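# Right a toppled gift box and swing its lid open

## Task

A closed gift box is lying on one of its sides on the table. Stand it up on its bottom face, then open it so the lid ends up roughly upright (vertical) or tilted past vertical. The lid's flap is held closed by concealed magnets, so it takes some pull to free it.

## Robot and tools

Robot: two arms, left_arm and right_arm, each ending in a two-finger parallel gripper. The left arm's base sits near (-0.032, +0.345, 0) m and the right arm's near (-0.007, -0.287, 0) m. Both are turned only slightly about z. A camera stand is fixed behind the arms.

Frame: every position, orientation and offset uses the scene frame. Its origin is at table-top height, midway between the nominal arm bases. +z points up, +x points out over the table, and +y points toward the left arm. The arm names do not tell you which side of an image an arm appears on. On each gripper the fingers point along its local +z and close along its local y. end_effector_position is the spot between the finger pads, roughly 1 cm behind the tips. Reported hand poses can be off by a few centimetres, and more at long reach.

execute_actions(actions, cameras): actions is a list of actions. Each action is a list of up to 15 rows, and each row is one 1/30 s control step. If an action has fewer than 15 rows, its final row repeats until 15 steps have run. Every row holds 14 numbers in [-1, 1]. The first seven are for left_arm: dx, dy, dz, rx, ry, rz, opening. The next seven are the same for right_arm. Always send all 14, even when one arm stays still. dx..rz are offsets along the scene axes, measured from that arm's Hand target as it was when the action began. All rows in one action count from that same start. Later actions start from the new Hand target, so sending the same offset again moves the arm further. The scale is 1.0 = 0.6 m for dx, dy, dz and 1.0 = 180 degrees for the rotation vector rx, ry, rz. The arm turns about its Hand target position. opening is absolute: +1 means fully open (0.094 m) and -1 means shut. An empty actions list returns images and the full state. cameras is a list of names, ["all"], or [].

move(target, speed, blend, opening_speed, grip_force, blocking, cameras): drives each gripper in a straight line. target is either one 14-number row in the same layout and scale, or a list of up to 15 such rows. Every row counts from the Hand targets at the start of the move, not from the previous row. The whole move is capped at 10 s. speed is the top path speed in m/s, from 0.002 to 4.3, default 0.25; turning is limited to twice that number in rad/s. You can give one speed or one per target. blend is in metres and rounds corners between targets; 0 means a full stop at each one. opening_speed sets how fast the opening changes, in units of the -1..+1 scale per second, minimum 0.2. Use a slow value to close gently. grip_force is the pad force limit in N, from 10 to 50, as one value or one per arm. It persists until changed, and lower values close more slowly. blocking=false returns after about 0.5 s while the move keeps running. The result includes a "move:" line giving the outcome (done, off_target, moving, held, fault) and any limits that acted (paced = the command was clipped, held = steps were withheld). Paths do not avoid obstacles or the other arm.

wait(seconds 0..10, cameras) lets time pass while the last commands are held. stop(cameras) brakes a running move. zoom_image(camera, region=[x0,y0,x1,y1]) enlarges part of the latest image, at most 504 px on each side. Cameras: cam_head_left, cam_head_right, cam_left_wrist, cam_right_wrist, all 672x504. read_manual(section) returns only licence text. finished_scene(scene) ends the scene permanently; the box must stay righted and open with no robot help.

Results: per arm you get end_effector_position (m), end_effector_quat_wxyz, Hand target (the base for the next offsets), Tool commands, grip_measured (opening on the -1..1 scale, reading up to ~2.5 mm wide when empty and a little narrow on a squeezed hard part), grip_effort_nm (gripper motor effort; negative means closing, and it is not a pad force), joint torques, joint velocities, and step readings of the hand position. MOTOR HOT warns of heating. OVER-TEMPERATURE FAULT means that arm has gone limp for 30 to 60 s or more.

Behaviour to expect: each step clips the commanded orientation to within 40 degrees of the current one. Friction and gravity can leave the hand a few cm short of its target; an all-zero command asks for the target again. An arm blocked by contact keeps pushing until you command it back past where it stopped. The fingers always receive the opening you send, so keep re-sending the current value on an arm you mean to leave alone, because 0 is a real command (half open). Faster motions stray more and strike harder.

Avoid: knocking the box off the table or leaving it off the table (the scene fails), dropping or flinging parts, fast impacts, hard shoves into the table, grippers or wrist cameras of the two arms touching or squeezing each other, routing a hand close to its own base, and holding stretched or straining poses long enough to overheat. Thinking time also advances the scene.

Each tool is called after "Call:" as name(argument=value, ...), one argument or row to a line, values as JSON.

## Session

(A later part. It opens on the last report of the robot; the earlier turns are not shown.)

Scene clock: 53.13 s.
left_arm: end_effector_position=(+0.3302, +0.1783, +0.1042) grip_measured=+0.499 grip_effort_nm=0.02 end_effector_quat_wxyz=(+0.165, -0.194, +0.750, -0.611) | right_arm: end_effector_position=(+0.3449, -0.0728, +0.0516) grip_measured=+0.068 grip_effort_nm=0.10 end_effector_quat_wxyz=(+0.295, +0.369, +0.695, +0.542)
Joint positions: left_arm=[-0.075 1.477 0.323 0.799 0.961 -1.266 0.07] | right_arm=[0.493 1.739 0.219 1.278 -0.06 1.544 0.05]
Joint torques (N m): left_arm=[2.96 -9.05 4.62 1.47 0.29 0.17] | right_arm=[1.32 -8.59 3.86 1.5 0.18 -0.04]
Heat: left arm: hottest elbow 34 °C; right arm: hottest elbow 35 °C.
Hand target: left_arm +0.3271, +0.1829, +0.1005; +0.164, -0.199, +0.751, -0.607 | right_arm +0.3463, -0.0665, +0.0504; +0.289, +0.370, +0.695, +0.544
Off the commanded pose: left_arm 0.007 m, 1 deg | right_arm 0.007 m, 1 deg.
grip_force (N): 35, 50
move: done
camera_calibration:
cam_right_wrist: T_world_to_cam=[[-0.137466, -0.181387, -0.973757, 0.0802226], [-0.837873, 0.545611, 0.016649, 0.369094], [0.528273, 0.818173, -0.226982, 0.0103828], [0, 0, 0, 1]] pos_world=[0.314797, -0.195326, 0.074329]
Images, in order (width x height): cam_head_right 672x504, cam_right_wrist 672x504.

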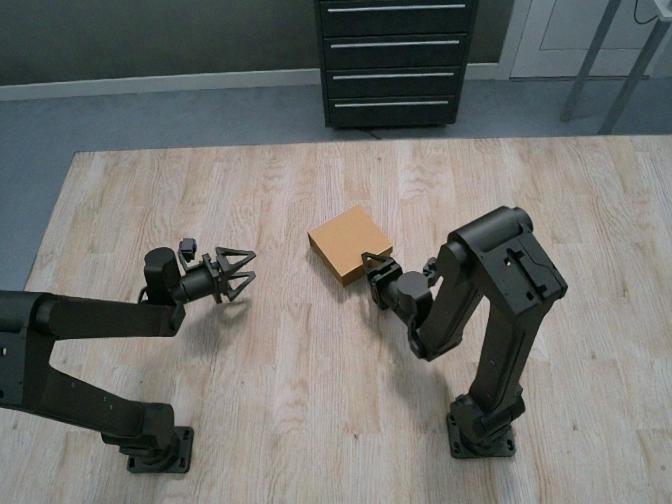

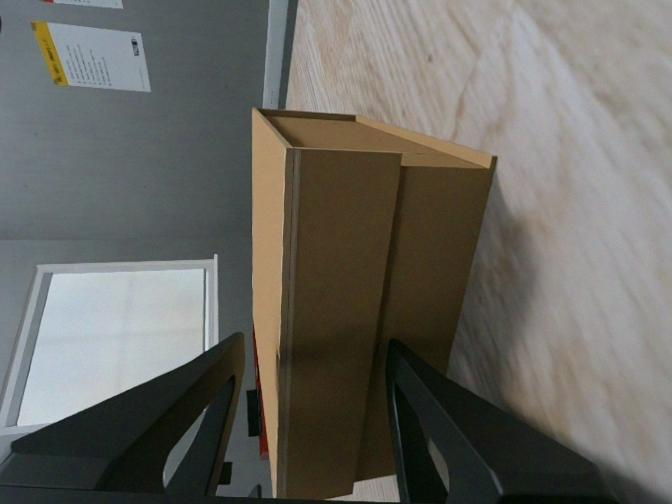

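Call:
move(
  target=[
    [0,0,0,0,0,0,0.5,0.0125,0.0083,-0.005,0,0,0,0.07],
    [0,0,0,0,0,0,0.5,0.0125,0.0083,-0.005,0,0,0,-0.45],
  ],
  speed=0.06,
  opening_speed=0.6,
  grip_force=[50,20],
  cameras=["cam_right_wrist","cam_left_wrist"],
)

Call:
zoom_image(
  camera="cam_right_wrist",
  region=[200, 280, 520, 504],
)

Scene clock: 56.87 s.
left_arm: end_effector_position=(+0.3302, +0.1783, +0.1042) grip_measured=+0.499 grip_effort_nm=0.02 end_effector_quat_wxyz=(+0.165, -0.194, +0.750, -0.611) | right_arm: end_effector_position=(+0.3508, -0.0692, +0.0493) grip_measured=-0.307 grip_effort_nm=-0.44 end_effector_quat_wxyz=(+0.295, +0.370, +0.695, +0.541)
Joint positions: left_arm=[-0.075 1.477 0.323 0.799 0.961 -1.266 0.07] | right_arm=[0.495 1.754 0.238 1.273 -0.058 1.546 0.033]
Joint torques (N m): left_arm=[2.84 -9 4.63 1.46 0.31 0.16] | right_arm=[1.44 -8.23 4.44 1.63 0.18 -0.05]
Heat: left arm: hottest elbow 33 °C; right arm: hottest elbow 35 °C.
Hand target: left_arm +0.3271, +0.1829, +0.1005; +0.164, -0.199, +0.751, -0.607 | right_arm +0.3539, -0.0615, +0.0474; +0.289, +0.370, +0.695, +0.544
Off the commanded pose: left_arm 0.007 m, 1 deg | right_arm 0.008 m, 1 deg.
grip_force (N): 50, 20
move: done
camera_calibration:
cam_left_wrist: T_world_to_cam=[[0.0964188, -0.144968, 0.984727, -0.113179], [-0.993357, -0.0764554, 0.0860083, 0.368311], [0.0628193, -0.986478, -0.151376, 0.298201], [0, 0, 0, 1]] pos_world=[0.358044, 0.305921, 0.124914]
cam_right_wrist: T_world_to_cam=[[-0.13968, -0.180926, -0.973527, 0.0802133], [-0.837176, 0.546619, 0.0185295, 0.371727], [0.528796, 0.817602, -0.227819, 0.00360633], [0, 0, 0, 1]] pos_world=[0.320498, -0.191629, 0.0720235]
Images, in order (width x height): cam_left_wrist 672x504, cam_right_wrist 672x504.

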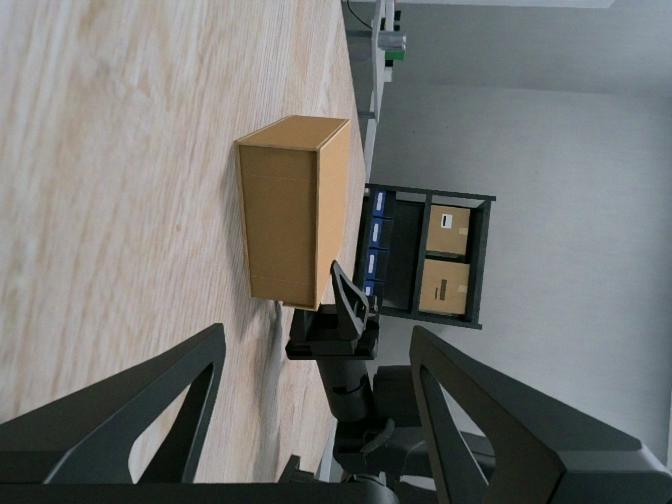

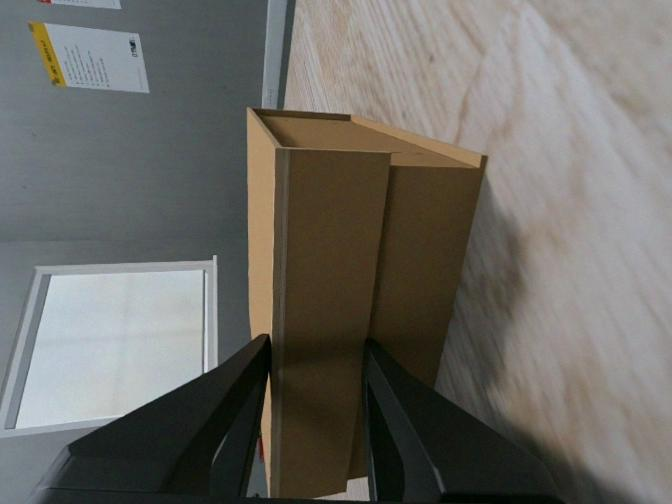

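Scaled by 1.575 from the camera's 672x504 image, which has a finer 960x720 frame.

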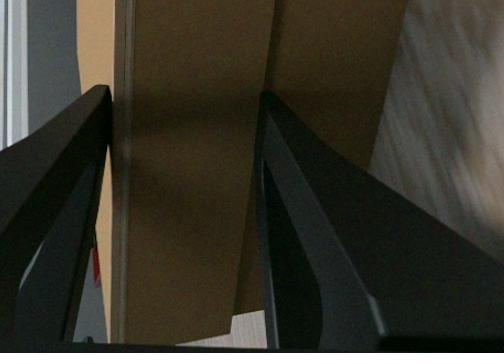

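Call:
move(
  target=[0,0,0,0,0,0,0.5,0.0063,0.0041,0.092,-0.0612,0.0928,0,-0.45],
  speed=0.08,
  cameras=["all"],
)

Call:
zoom_image(
  camera="cam_head_left",
  region=[270, 180, 410, 300],
)

Scene clock: 61.77 s.
left_arm: end_effector_position=(+0.3302, +0.1783, +0.1042) grip_measured=+0.499 grip_effort_nm=0.02 end_effector_quat_wxyz=(+0.165, -0.194, +0.750, -0.611) | right_arm: end_effector_position=(+0.3529, -0.0676, +0.0940) grip_measured=-0.309 grip_effort_nm=-0.47 end_effector_quat_wxyz=(+0.220, +0.421, +0.777, +0.413)
Joint positions: left_arm=[-0.075 1.477 0.323 0.799 0.961 -1.266 0.07] | right_arm=[0.5 1.211 0.406 0.208 -0.048 1.546 0.032]
Joint torques (N m): left_arm=[2.78 -9.17 4.59 1.43 0.3 0.16] | right_arm=[1.44 -7.47 10.85 0.54 0.19 -0.16]
Heat: left arm: hottest elbow 33 °C; right arm: hottest elbow 34 °C.
Hand target: left_arm +0.3271, +0.1829, +0.1005; +0.164, -0.199, +0.751, -0.607 | right_arm +0.3576, -0.0591, +0.1025; +0.219, +0.416, +0.779, +0.415
Off the commanded pose: left_arm 0.007 m, 1 deg | right_arm 0.013 m, 1 deg.
grip_force (N): 50, 20
move: off_target (right_arm)
camera_calibration:
cam_left_wrist: T_world_to_cam=[[0.0964188, -0.144968, 0.984727, -0.113179], [-0.993357, -0.0764554, 0.0860083, 0.368311], [0.0628193, -0.986478, -0.151376, 0.298201], [0, 0, 0, 1]] pos_world=[0.358044, 0.305921, 0.124914]
cam_right_wrist: T_world_to_cam=[[-0.419904, -0.345661, -0.839166, 0.19943], [-0.805622, 0.567735, 0.169264, 0.347954], [0.417916, 0.747125, -0.516866, 0.0728893], [0, 0, 0, 1]] pos_world=[0.333599, -0.183068, 0.146133]

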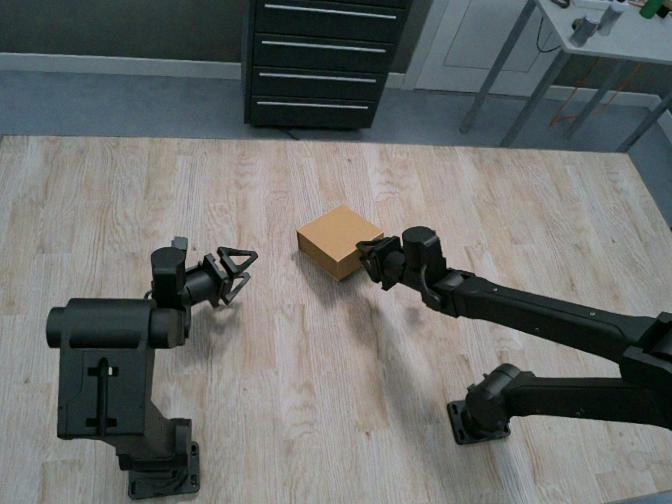

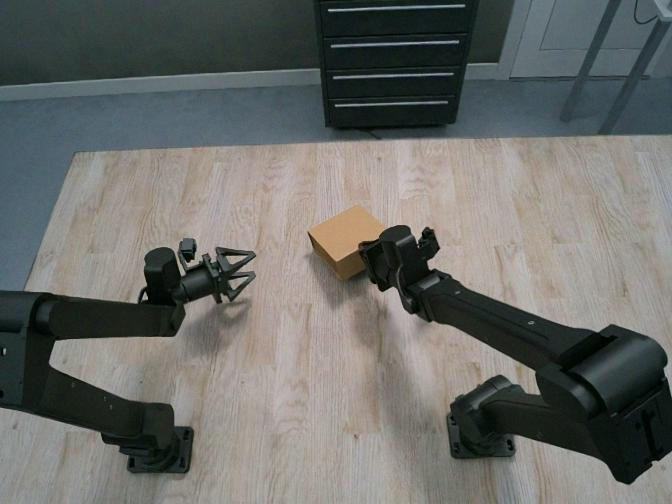

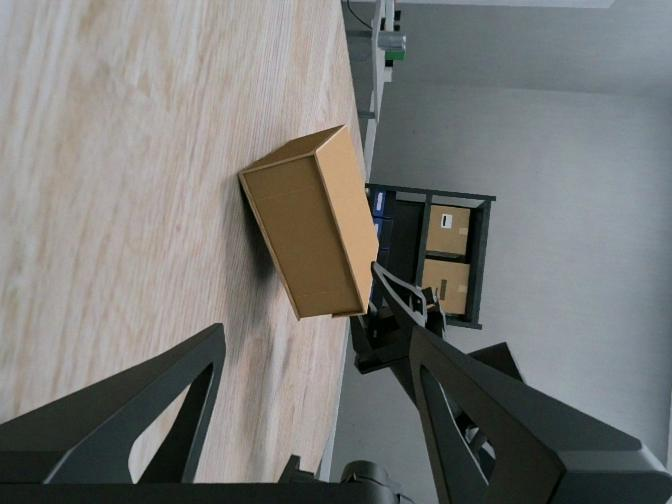

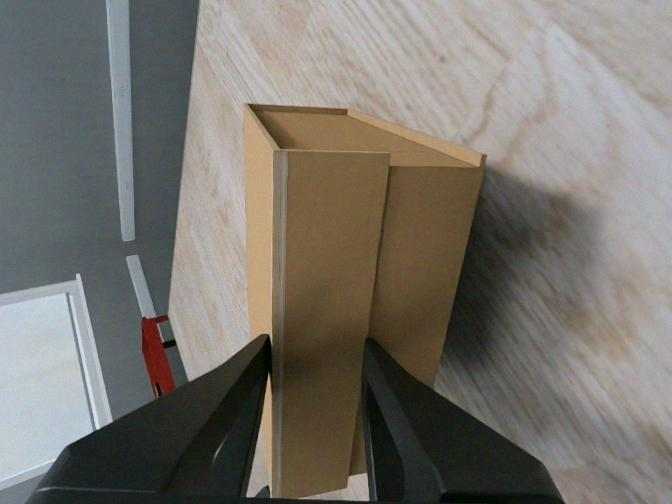

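Scaled by 3.600 from the camera's 672x504 image, which has a finer 960x720 frame.

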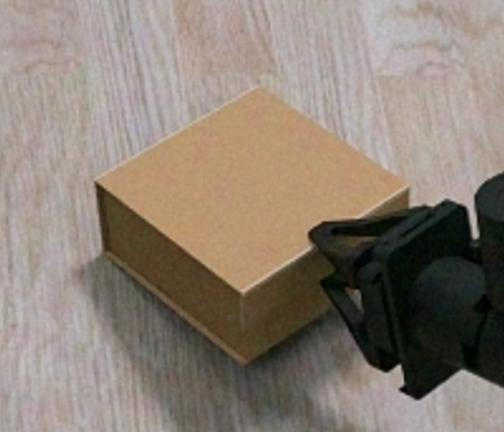

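Call:
move(
  target=[-0.0035,-0.2365,-0.106,0.106,0.061,0.0167,-1,-0.0063,-0.0041,-0.089,0.0612,-0.0928,0,-0.45],
  speed=0.12,
  cameras=["all"],
)

Call:
zoom_image(
  camera="cam_left_wrist",
  region=[200, 60, 480, 380],
)

Scene clock: 70.90 s.
left_arm: end_effector_position=(+0.3163, +0.0507, +0.0333) grip_measured=-0.991 grip_effort_nm=-0.51 end_effector_quat_wxyz=(+0.139, -0.245, +0.850, -0.446) | right_arm: end_effector_position=(+0.3575, -0.0639, +0.0501) grip_measured=-0.309 grip_effort_nm=-0.47 end_effector_quat_wxyz=(+0.294, +0.371, +0.697, +0.539)
Joint positions: left_arm=[-0.585 1.54 0.468 0.432 0.339 -1.305 0] | right_arm=[0.5 1.744 0.261 1.234 -0.053 1.548 0.032]
Joint torques (N m): left_arm=[1.44 -9.29 8.81 1.47 -0.07 -0.07] | right_arm=[0.97 -8.59 2.65 2.82 -0.03 -0.08]
Heat: left arm: hottest elbow 33 °C; right arm: hottest elbow 35 °C.
Hand target: left_arm +0.3250, +0.0410, +0.0368; +0.138, -0.246, +0.848, -0.449 | right_arm +0.3540, -0.0616, +0.0492; +0.289, +0.370, +0.695, +0.544
Off the commanded pose: left_arm 0.013 m, 0 deg | right_arm 0.004 m, 1 deg.
grip_force (N): 50, 20
move: off_target (left_arm)
camera_calibration:
cam_left_wrist: T_world_to_cam=[[0.298775, -0.452393, 0.840282, -0.104105], [-0.952692, -0.19285, 0.234917, 0.338937], [0.0557735, -0.870718, -0.48861, 0.169968], [0, 0, 0, 1]] pos_world=[0.344527, 0.166261, 0.0909038]
cam_right_wrist: T_world_to_cam=[[-0.145506, -0.183119, -0.972263, 0.0847648], [-0.836651, 0.547288, 0.0221329, 0.374186], [0.528055, 0.816666, -0.232841, -0.00358811], [0, 0, 0, 1]] pos_world=[0.327291, -0.186335, 0.0732964]

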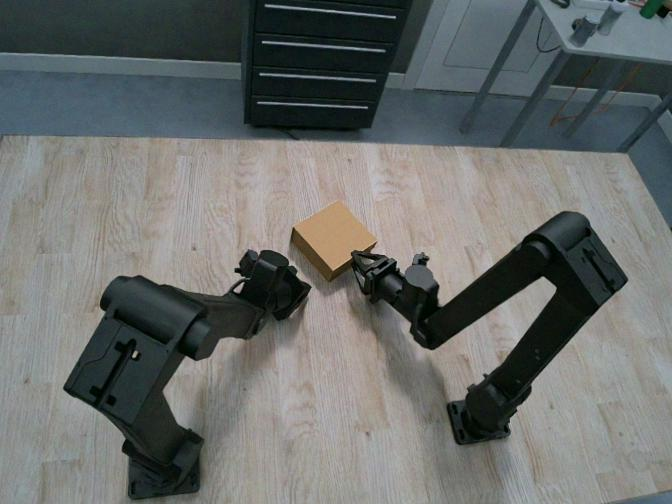

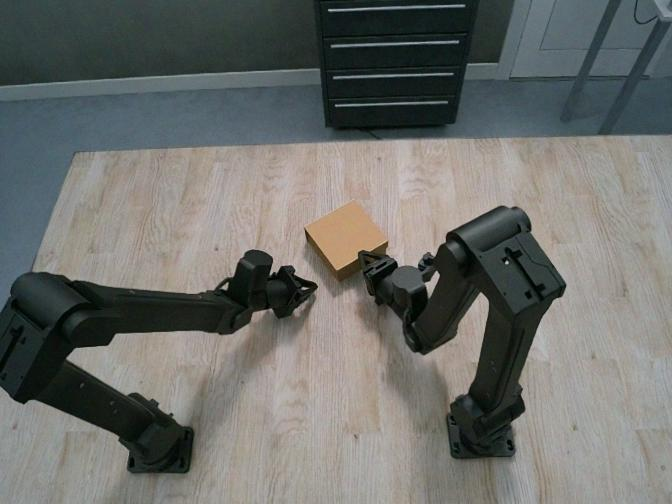

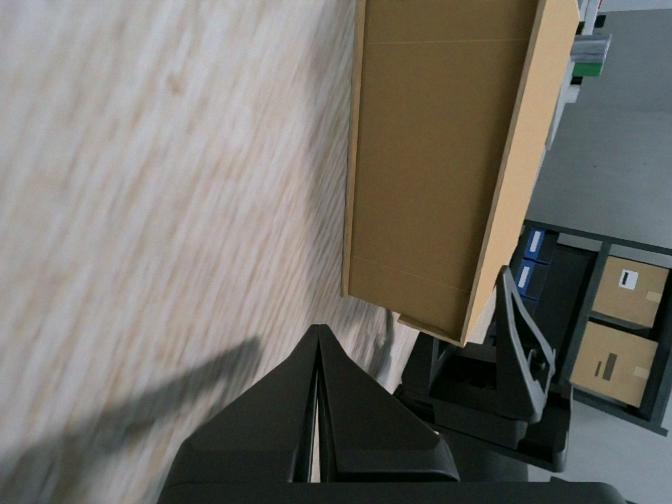

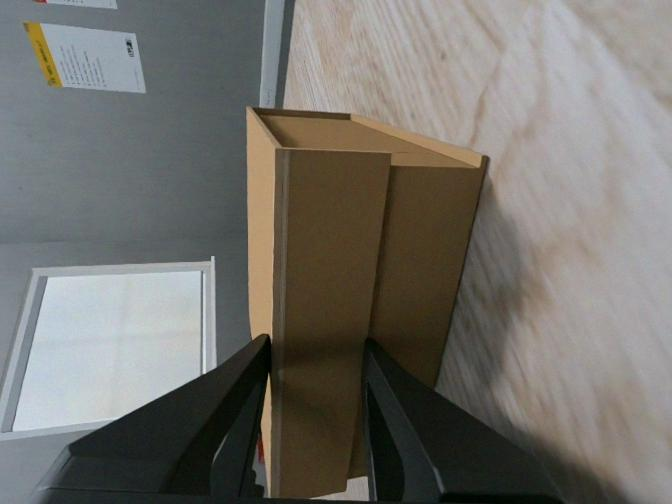

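Scaled by 1.575 from the camera's 672x504 image, which has a finer 960x720 frame.

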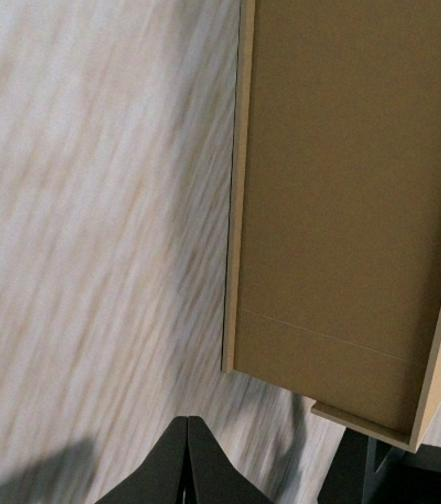

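Call:
move(
  target=[0.0558,-0.0683,-0.0175,0,0,0,-1,0,0,0,0,0,0,-0.45],
  speed=0.12,
  cameras=["cam_left_wrist"],
)

Call:
zoom_image(
  camera="cam_left_wrist",
  region=[220, 200, 420, 400],
)

Scene clock: 74.57 s.
left_arm: end_effector_position=(+0.3513, +0.0128, +0.0221) grip_measured=-0.991 grip_effort_nm=-0.51 end_effector_quat_wxyz=(+0.139, -0.248, +0.850, -0.443) | right_arm: end_effector_position=(+0.3576, -0.0642, +0.0501) grip_measured=-0.309 grip_effort_nm=-0.47 end_effector_quat_wxyz=(+0.294, +0.372, +0.696, +0.539)
Joint positions: left_arm=[-0.621 1.672 0.602 0.432 0.305 -1.331 0] | right_arm=[0.5 1.744 0.261 1.234 -0.051 1.549 0.032]
Joint torques (N m): left_arm=[1.03 -11.93 8.87 1.65 -0.06 -0.04] | right_arm=[1.03 -8.59 2.66 2.78 -0.1 -0.08]
Heat: left arm: hottest elbow 34 °C; right arm: hottest elbow 34 °C.
Hand target: left_arm +0.3586, +0.0000, +0.0266; +0.138, -0.246, +0.848, -0.449 | right_arm +0.3539, -0.0616, +0.0491; +0.289, +0.370, +0.696, +0.544
Off the commanded pose: left_arm 0.015 m, 1 deg | right_arm 0.005 m, 1 deg.
grip_force (N): 50, 20
move: off_target (left_arm)
camera_calibration:
cam_left_wrist: T_world_to_cam=[[0.305043, -0.454303, 0.836993, -0.124384], [-0.950575, -0.19871, 0.238582, 0.36678], [0.0579302, -0.868403, -0.492464, 0.128955], [0, 0, 0, 1]] pos_world=[0.379124, 0.12836, 0.0801073]
Images, in order (width x height): cam_left_wrist 672x504.

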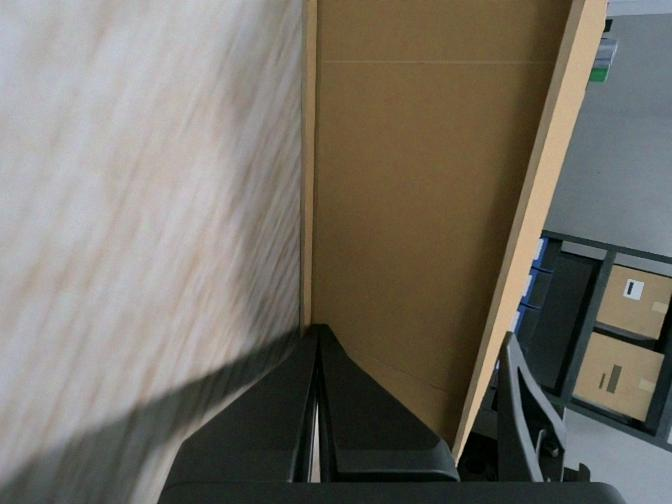

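Scaled by 2.520 from the camera's 672x504 image, which has a finer 960x720 frame.

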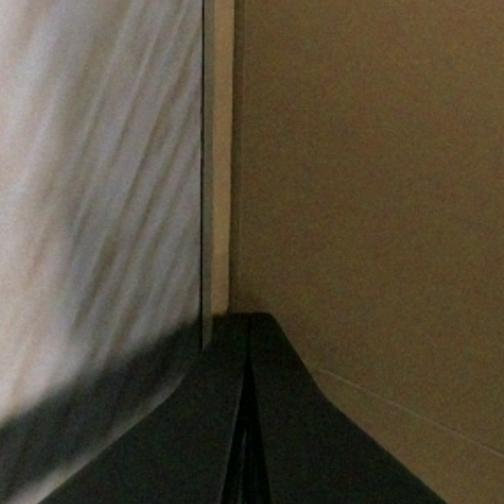

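Call:
move(
  target=[
    [0,0,0.01,0,0,0,-1,0,0,0,0,0,0,-0.45],
    [0.0075,-0.013,0.01,0,0,0,-1,0,0,0,0,0,0,-0.45],
  ],
  speed=0.05,
  cameras=["cam_left_wrist"],
)

Call:
zoom_image(
  camera="cam_left_wrist",
  region=[220, 200, 420, 400],
)

Scene clock: 76.90 s.
left_arm: end_effector_position=(+0.3514, +0.0116, +0.0205) grip_measured=-0.991 grip_effort_nm=-0.50 end_effector_quat_wxyz=(+0.135, -0.252, +0.853, -0.436) | right_arm: end_effector_position=(+0.3579, -0.0645, +0.0503) grip_measured=-0.309 grip_effort_nm=-0.47 end_effector_quat_wxyz=(+0.295, +0.372, +0.696, +0.539)
Joint positions: left_arm=[-0.626 1.672 0.611 0.406 0.297 -1.337 0] | right_arm=[0.5 1.744 0.261 1.235 -0.048 1.549 0.032]
Joint torques (N m): left_arm=[0.73 -12.51 10.09 1.61 -0.04 -0.05] | right_arm=[1.14 -8.53 2.65 2.8 -0.19 -0.09]
Heat: left arm: hottest elbow 34 °C; right arm: hottest elbow 34 °C.
Hand target: left_arm +0.3631, -0.0078, +0.0325; +0.138, -0.246, +0.848, -0.449 | right_arm +0.3540, -0.0616, +0.0492; +0.289, +0.370, +0.695, +0.544
Off the commanded pose: left_arm 0.026 m, 2 deg | right_arm 0.005 m, 1 deg.
grip_force (N): 50, 20
move: off_target (left_arm)
camera_calibration:
cam_left_wrist: T_world_to_cam=[[0.319528, -0.461715, 0.827479, -0.128391], [-0.945954, -0.20651, 0.250049, 0.365241], [0.0554311, -0.862655, -0.502747, 0.128104], [0, 0, 0, 1]] pos_world=[0.379425, 0.126656, 0.0793167]
Images, in order (width x height): cam_left_wrist 672x504.

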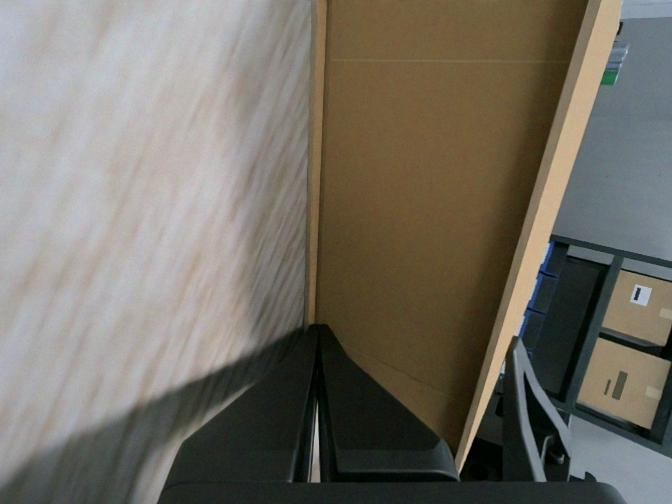

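Scaled by 2.520 from the camera's 672x504 image, which has a finer 960x720 frame.

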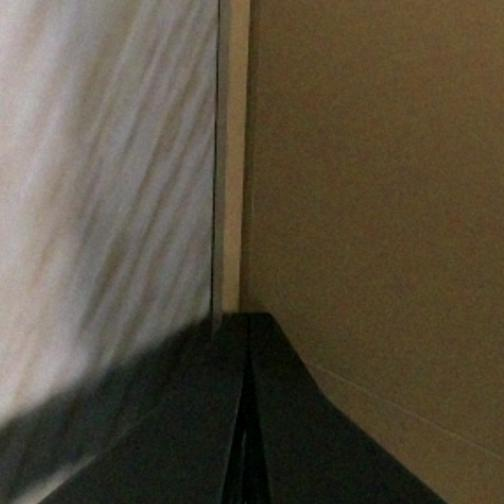

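Call:
move(
  target=[
    [-0.0142,0.0245,0.0,0,0,0,-1,0,0,0,0,0,0,-0.45],
    [-0.0142,0.0245,0.012,0,0,0,-1,0,0,0,0,0,0,-0.45],
  ],
  speed=0.08,
  cameras=["cam_left_wrist"],
)

Call:
zoom_image(
  camera="cam_left_wrist",
  region=[220, 200, 420, 400],
)

Scene clock: 79.20 s.
left_arm: end_effector_position=(+0.3509, +0.0104, +0.0330) grip_measured=-0.991 grip_effort_nm=-0.50 end_effector_quat_wxyz=(+0.136, -0.249, +0.851, -0.443) | right_arm: end_effector_position=(+0.3582, -0.0649, +0.0503) grip_measured=-0.309 grip_effort_nm=-0.47 end_effector_quat_wxyz=(+0.296, +0.373, +0.695, +0.538)
Joint positions: left_arm=[-0.626 1.639 0.611 0.387 0.304 -1.337 0] | right_arm=[0.5 1.744 0.261 1.235 -0.045 1.549 0.032]
Joint torques (N m): left_arm=[1.85 -13.57 7.32 1.78 0.23 0.05] | right_arm=[1.03 -8.53 2.65 2.78 -0.31 -0.08]
Heat: left arm: hottest elbow 34 °C; right arm: hottest elbow 34 °C.
Hand target: left_arm +0.3545, +0.0069, +0.0396; +0.138, -0.246, +0.848, -0.449 | right_arm +0.3539, -0.0616, +0.0491; +0.289, +0.370, +0.696, +0.544
Off the commanded pose: left_arm 0.008 m, 1 deg | right_arm 0.006 m, 1 deg.
grip_force (N): 50, 20
move: done
camera_calibration:
cam_left_wrist: T_world_to_cam=[[0.309867, -0.453747, 0.835521, -0.136144], [-0.949217, -0.19801, 0.2445, 0.362732], [0.0545003, -0.868853, -0.492061, 0.133406], [0, 0, 0, 1]] pos_world=[0.379227, 0.12596, 0.0907071]
Images, in order (width x height): cam_left_wrist 672x504.

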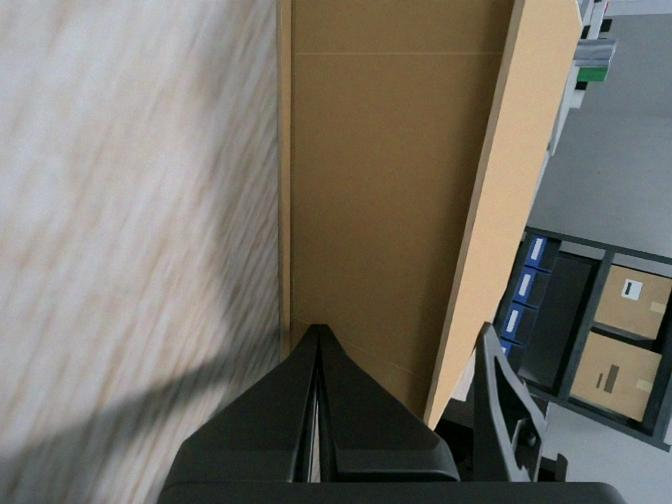

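Scaled by 2.520 from the camera's 672x504 image, which has a finer 960x720 frame.

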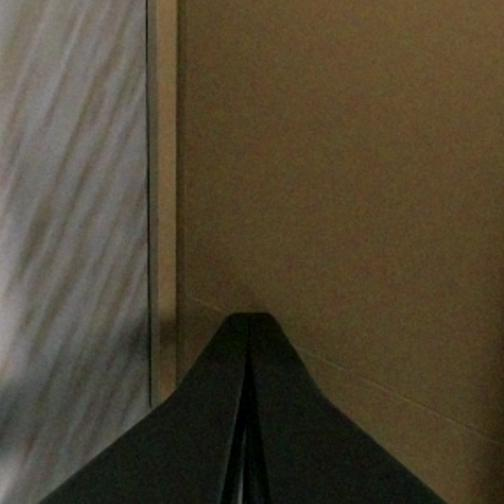

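Call:
move(
  target=[
    [0.0065,-0.011,0.0,0,0,0,-1,0,0,0,0,0,0,-0.45],
    [0.0065,-0.011,-0.018,0,0,0,-1,0,0,0,0,0,0,-0.45],
  ],
  speed=0.06,
  cameras=["cam_left_wrist"],
)

Call:
zoom_image(
  camera="cam_left_wrist",
  region=[220, 200, 420, 400],
)

Scene clock: 81.27 s.
left_arm: end_effector_position=(+0.3497, +0.0113, +0.0219) grip_measured=-0.991 grip_effort_nm=-0.50 end_effector_quat_wxyz=(+0.131, -0.251, +0.854, -0.437) | right_arm: end_effector_position=(+0.3578, -0.0643, +0.0503) grip_measured=-0.309 grip_effort_nm=-0.47 end_effector_quat_wxyz=(+0.295, +0.372, +0.696, +0.539)
Joint positions: left_arm=[-0.626 1.665 0.611 0.396 0.304 -1.337 0] | right_arm=[0.5 1.744 0.261 1.235 -0.049 1.549 0.032]
Joint torques (N m): left_arm=[1.61 -12.1 8.28 2.78 -0.02 0.01] | right_arm=[1.14 -8.47 2.66 2.78 -0.14 -0.09]
Heat: left arm: hottest elbow 34 °C; right arm: hottest elbow 34 °C.
Hand target: left_arm +0.3584, +0.0003, +0.0288; +0.138, -0.246, +0.848, -0.449 | right_arm +0.3539, -0.0616, +0.0491; +0.289, +0.370, +0.695, +0.544
Off the commanded pose: left_arm 0.016 m, 2 deg | right_arm 0.005 m, 1 deg.
grip_force (N): 50, 20
move: off_target (left_arm)
camera_calibration:
cam_left_wrist: T_world_to_cam=[[0.321746, -0.462122, 0.826392, -0.129996], [-0.945638, -0.200547, 0.256026, 0.362969], [0.0474154, -0.863843, -0.501525, 0.131434], [0, 0, 0, 1]] pos_world=[0.378831, 0.126257, 0.0804158]
Images, in order (width x height): cam_left_wrist 672x504.

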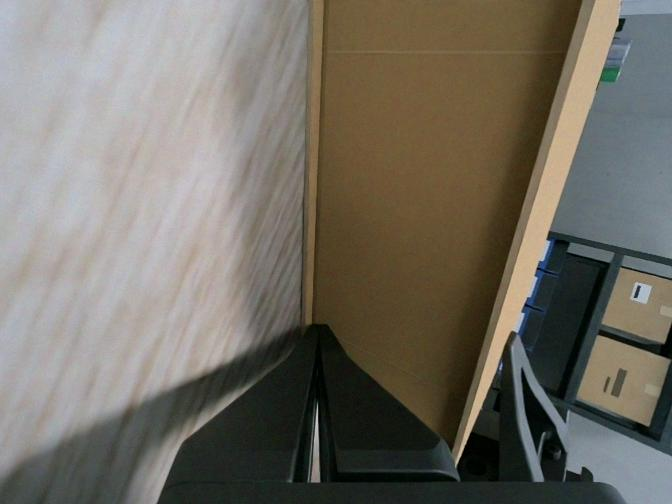

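Scaled by 2.520 from the camera's 672x504 image, which has a finer 960x720 frame.

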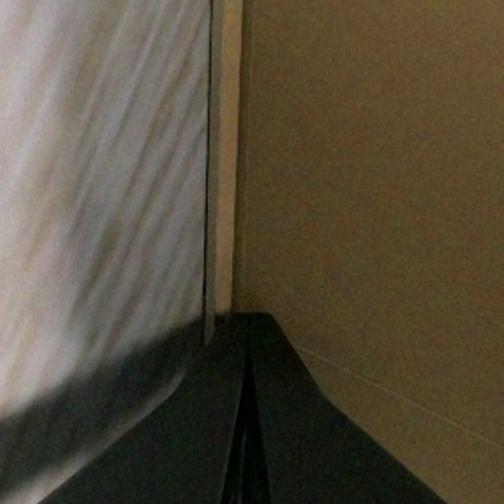

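Call:
move(
  target=[
    [-0.02,0.05,0.02,0,0,0,-1,0,0,0,0.023,-0.035,0,-0.5],
    [-0.05,0.12,0.08,0,0,0,-1,0,0,0.03,0.055,-0.0835,0,-0.5],
  ],
  speed=0.1,
  grip_force=[50,50],
  cameras=["all"],
)

Call:
zoom_image(
  camera="cam_head_left",
  region=[270, 180, 410, 300],
)

Scene clock: 90.57 s.
left_arm: end_effector_position=(+0.3312, +0.0648, +0.0841) grip_measured=-0.991 grip_effort_nm=-0.50 end_effector_quat_wxyz=(+0.141, -0.242, +0.844, -0.457) | right_arm: end_effector_position=(+0.3553, -0.0637, +0.0543) grip_measured=-0.354 grip_effort_nm=-1.02 end_effector_quat_wxyz=(+0.317, +0.349, +0.658, +0.587)
Joint positions: left_arm=[-0.518 1.385 0.511 0.245 0.402 -1.272 0] | right_arm=[0.5 1.927 0.257 1.56 -0.06 1.557 0.03]
Joint torques (N m): left_arm=[3.08 -9.82 6.78 1.35 0.22 0.13] | right_arm=[0.97 -11.81 1.02 2.85 -0.06 -0.11]
Heat: left arm: hottest elbow 34 °C; right arm: hottest elbow 33 °C.
Hand target: left_arm +0.3284, +0.0723, +0.0770; +0.138, -0.246, +0.848, -0.449 | right_arm +0.3539, -0.0616, +0.0671; +0.345, +0.319, +0.602, +0.645
Off the commanded pose: left_arm 0.011 m, 1 deg | right_arm 0.013 m, 10 deg.
joint sent to its limit (right arm) — joint 4 (wrist pitch), upper limit. The joint targets are off in orientation, not in position.
move: off_target (left_arm, right_arm)
camera_calibration:
cam_left_wrist: T_world_to_cam=[[0.286427, -0.434508, 0.85391, -0.14305], [-0.956268, -0.184771, 0.226741, 0.345246], [0.0592569, -0.881512, -0.468429, 0.204119], [0, 0, 0, 1]] pos_world=[0.359025, 0.181568, 0.139486]
cam_right_wrist: T_world_to_cam=[[-0.0314224, -0.106584, -0.993807, 0.0540494], [-0.839198, 0.542901, -0.0316913, 0.375671], [0.542917, 0.833005, -0.106504, -0.0128145], [0, 0, 0, 1]] pos_world=[0.323918, -0.187517, 0.0642554]

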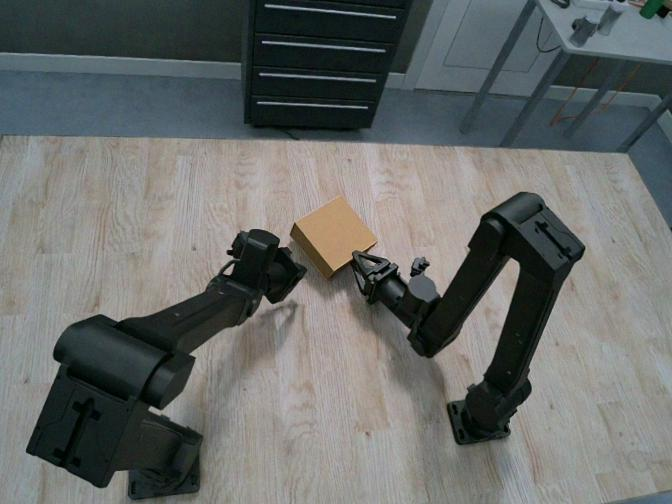

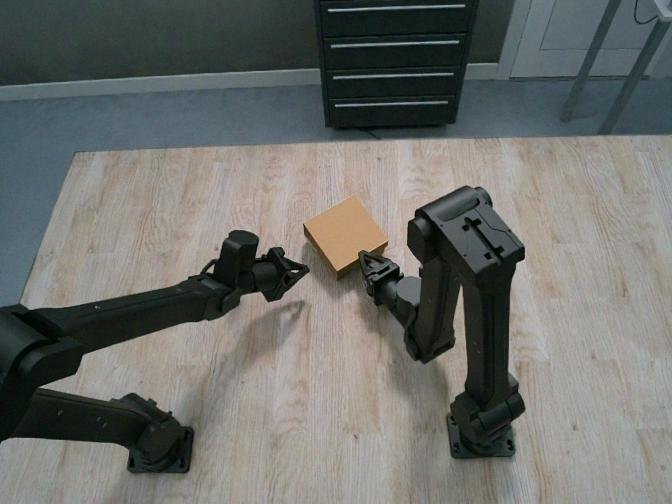

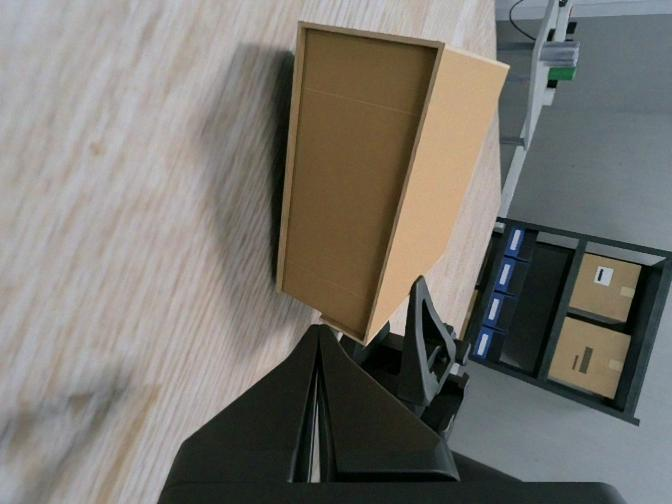

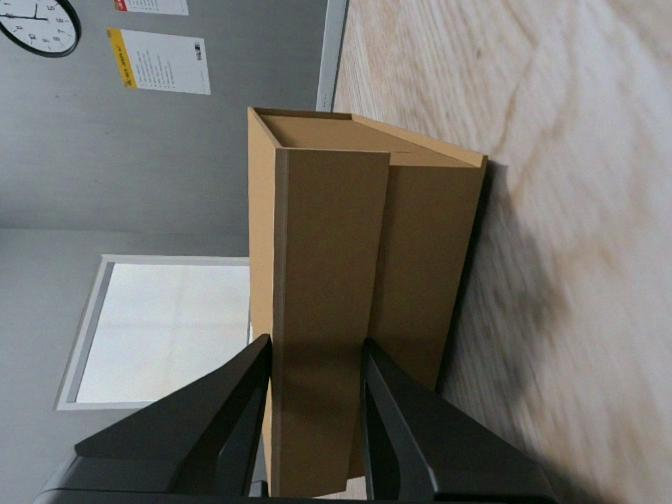

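Scaled by 3.600 from the camera's 672x504 image, which has a finer 960x720 frame.

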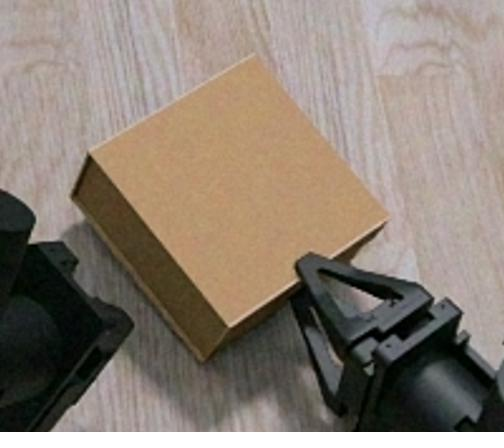

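Call:
move(
  target=[0,0,0,-0.1297,0.0468,0.0146,-0.5,0.0062,0.0042,0.062,-0.1162,0.1763,0,-0.5],
  speed=0.12,
  cameras=["all"],
)

Call:
zoom_image(
  camera="cam_left_wrist",
  region=[200, 0, 580, 380],
)

Scene clock: 100.00 s.
left_arm: end_effector_position=(+0.3281, +0.0660, +0.0825) grip_measured=-0.501 grip_effort_nm=0.04 end_effector_quat_wxyz=(+0.036, -0.310, +0.745, -0.589) | right_arm: end_effector_position=(+0.3523, -0.0671, +0.0951) grip_measured=-0.354 grip_effort_nm=-1.02 end_effector_quat_wxyz=(+0.219, +0.420, +0.778, +0.413)
Joint positions: left_arm=[-0.434 1.559 0.423 0.744 0.655 -1.658 0.023] | right_arm=[0.501 1.206 0.408 0.199 -0.048 1.544 0.03]
Joint torques (N m): left_arm=[2.9 -9.29 4.82 2.77 0.25 -0.05] | right_arm=[1.49 -7.36 10.95 0.59 0.21 -0.16]
Heat: left arm: hottest elbow 34 °C; right arm: hottest elbow 32 °C.
Hand target: left_arm +0.3284, +0.0723, +0.0769; +0.034, -0.320, +0.742, -0.588 | right_arm +0.3576, -0.0590, +0.1044; +0.219, +0.415, +0.779, +0.415
Off the commanded pose: left_arm 0.008 m, 1 deg | right_arm 0.013 m, 1 deg.
move: off_target (right_arm)
camera_calibration:
cam_left_wrist: T_world_to_cam=[[0.42728, -0.0796664, 0.900603, -0.213735], [-0.903124, -0.0843525, 0.421014, 0.302799], [0.0424275, -0.993246, -0.107991, 0.187773], [0, 0, 0, 1]] pos_world=[0.356823, 0.195019, 0.0852857]
cam_right_wrist: T_world_to_cam=[[-0.419405, -0.348889, -0.838079, 0.199765], [-0.807272, 0.565607, 0.168528, 0.347534], [0.415225, 0.747239, -0.518866, 0.0745354], [0, 0, 0, 1]] pos_world=[0.333387, -0.182567, 0.147524]

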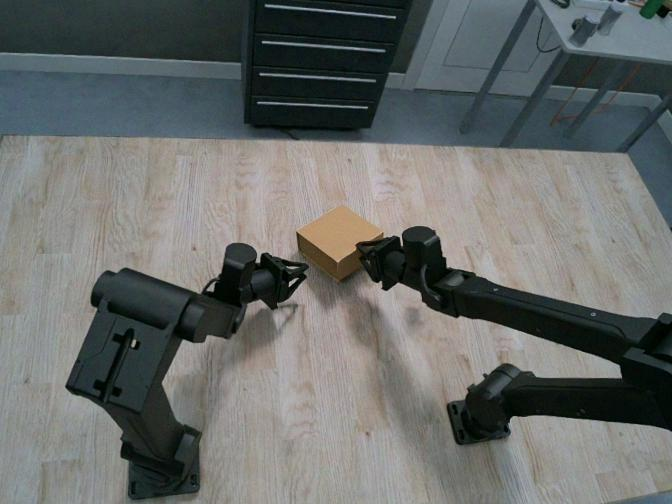

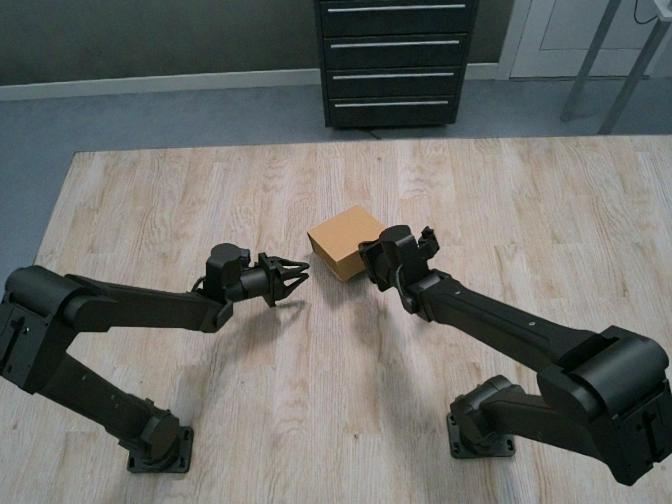

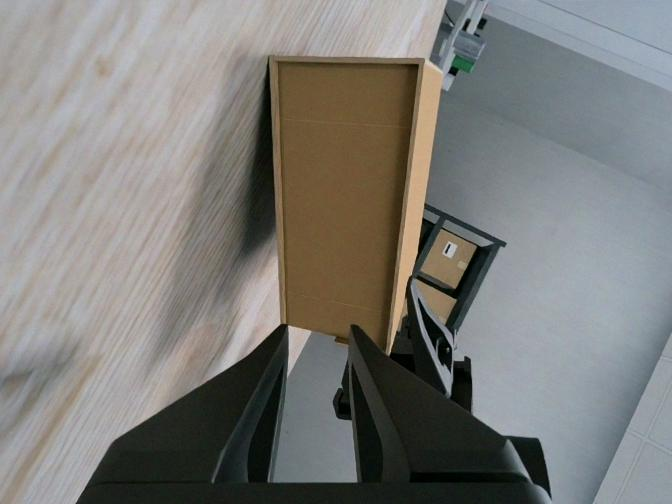

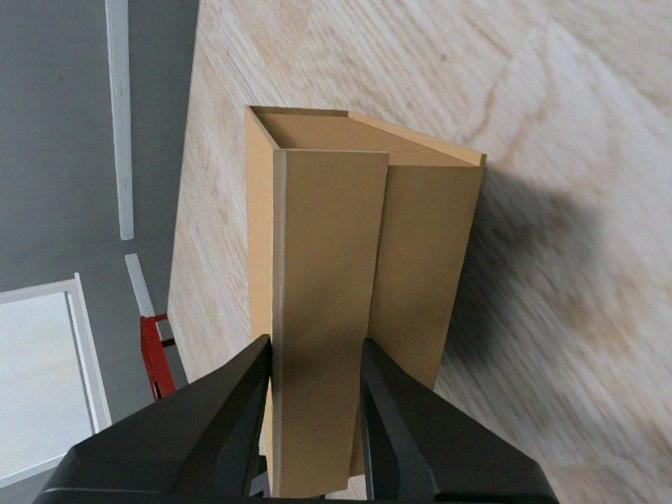

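Scaled by 1.326 from the camera's 672x504 image, which has a finer 960x720 frame.

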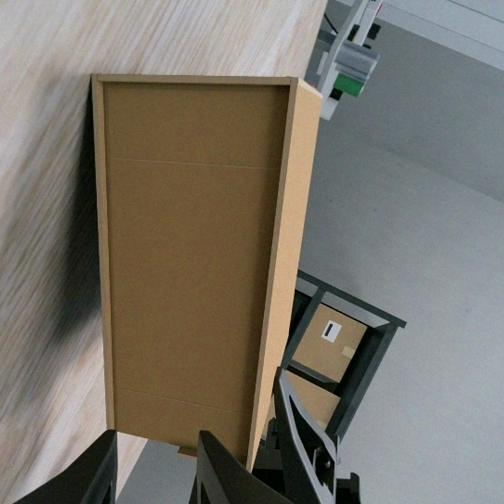

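Call:
move(
  target=[0.0038,-0.0885,-0.0505,0,0,0,-0.5,0,0,0,0,0,0,-0.5],
  speed=0.12,
  cameras=["cam_left_wrist"],
)

Call:
zoom_image(
  camera="cam_left_wrist",
  region=[220, 180, 420, 380],
)

Scene clock: 105.10 s.
left_arm: end_effector_position=(+0.3236, +0.0280, +0.0421) grip_measured=-0.501 grip_effort_nm=0.04 end_effector_quat_wxyz=(+0.032, -0.325, +0.747, -0.579) | right_arm: end_effector_position=(+0.3523, -0.0671, +0.0951) grip_measured=-0.354 grip_effort_nm=-1.02 end_effector_quat_wxyz=(+0.219, +0.420, +0.778, +0.413)
Joint positions: left_arm=[-0.552 1.734 0.454 0.892 0.531 -1.721 0.023] | right_arm=[0.501 1.206 0.408 0.199 -0.048 1.544 0.03]
Joint torques (N m): left_arm=[1.44 -10.75 6.43 2.85 -0.05 -0.05] | right_arm=[1.38 -7.41 10.99 0.61 0.21 -0.15]
Heat: left arm: hottest elbow 34 °C; right arm: hottest elbow 33 °C.
Hand target: left_arm +0.3306, +0.0192, +0.0464; +0.033, -0.320, +0.742, -0.588 | right_arm +0.3576, -0.0590, +0.1044; +0.219, +0.415, +0.779, +0.415
Off the commanded pose: left_arm 0.012 m, 1 deg | right_arm 0.013 m, 1 deg.
move: off_target (left_arm, right_arm)
camera_calibration:
cam_left_wrist: T_world_to_cam=[[0.454889, -0.0844616, 0.886534, -0.186694], [-0.888788, -0.105612, 0.445984, 0.307427], [0.05596, -0.990814, -0.12311, 0.142124], [0, 0, 0, 1]] pos_world=[0.350209, 0.157518, 0.0458995]
Images, in order (width x height): cam_left_wrist 672x504.

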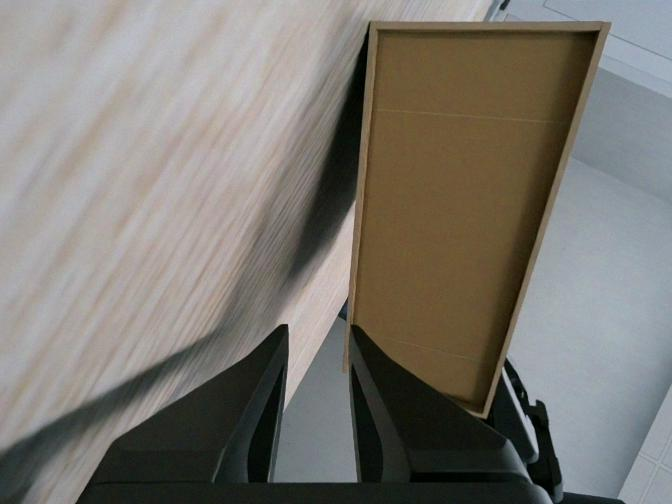

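Scaled by 2.520 from the camera's 672x504 image, which has a finer 960x720 frame.

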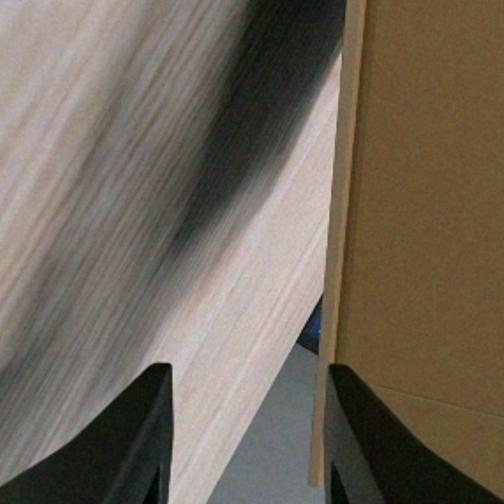

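Call:
move(
  target=[0.008,0.0,0.021,0,0,0,-0.5,0,0,0,0,0,0,-0.5],
  speed=0.08,
  cameras=["cam_left_wrist"],
)

Call:
zoom_image(
  camera="cam_left_wrist",
  region=[220, 180, 420, 380],
)

Scene clock: 112.73 s.
left_arm: end_effector_position=(+0.3269, +0.0261, +0.0521) grip_measured=-0.501 grip_effort_nm=0.04 end_effector_quat_wxyz=(+0.034, -0.322, +0.745, -0.583) | right_arm: end_effector_position=(+0.3523, -0.0671, +0.0951) grip_measured=-0.354 grip_effort_nm=-1.03 end_effector_quat_wxyz=(+0.219, +0.420, +0.778, +0.413)
Joint positions: left_arm=[-0.552 1.705 0.462 0.865 0.531 -1.722 0.023] | right_arm=[0.501 1.206 0.408 0.199 -0.048 1.544 0.03]
Joint torques (N m): left_arm=[1.79 -12.1 6.98 1.7 0.2 -0.01] | right_arm=[1.49 -7.36 10.97 0.58 0.21 -0.15]
Heat: left arm: hottest elbow 34 °C; right arm: hottest elbow 34 °C.
Hand target: left_arm +0.3355, +0.0192, +0.0592; +0.034, -0.320, +0.742, -0.588 | right_arm +0.3576, -0.0590, +0.1044; +0.219, +0.415, +0.779, +0.415
Off the commanded pose: left_arm 0.013 m, 1 deg | right_arm 0.013 m, 1 deg.
move: off_target (left_arm, right_arm)
camera_calibration:
cam_left_wrist: T_world_to_cam=[[0.447343, -0.0795952, 0.890813, -0.195144], [-0.892537, -0.103331, 0.438976, 0.30715], [0.0571078, -0.991457, -0.117266, 0.140614], [0, 0, 0, 1]] pos_world=[0.353409, 0.155618, 0.0554943]
Images, in order (width x height): cam_left_wrist 672x504.

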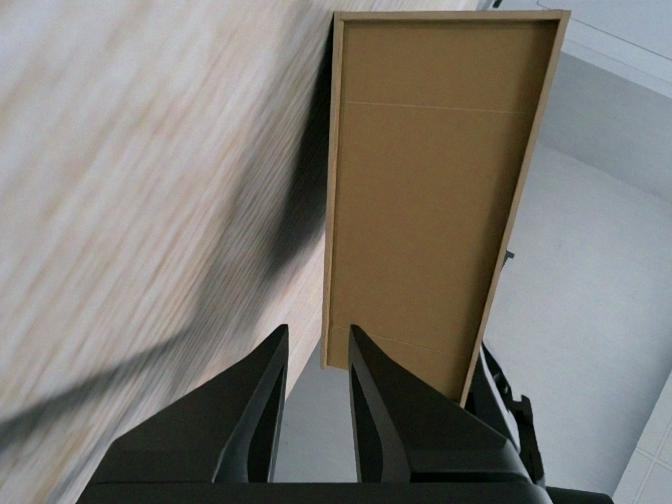

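Scaled by 2.520 from the camera's 672x504 image, which has a finer 960x720 frame.

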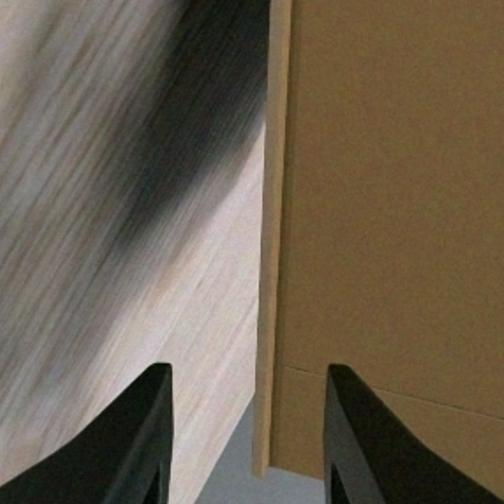

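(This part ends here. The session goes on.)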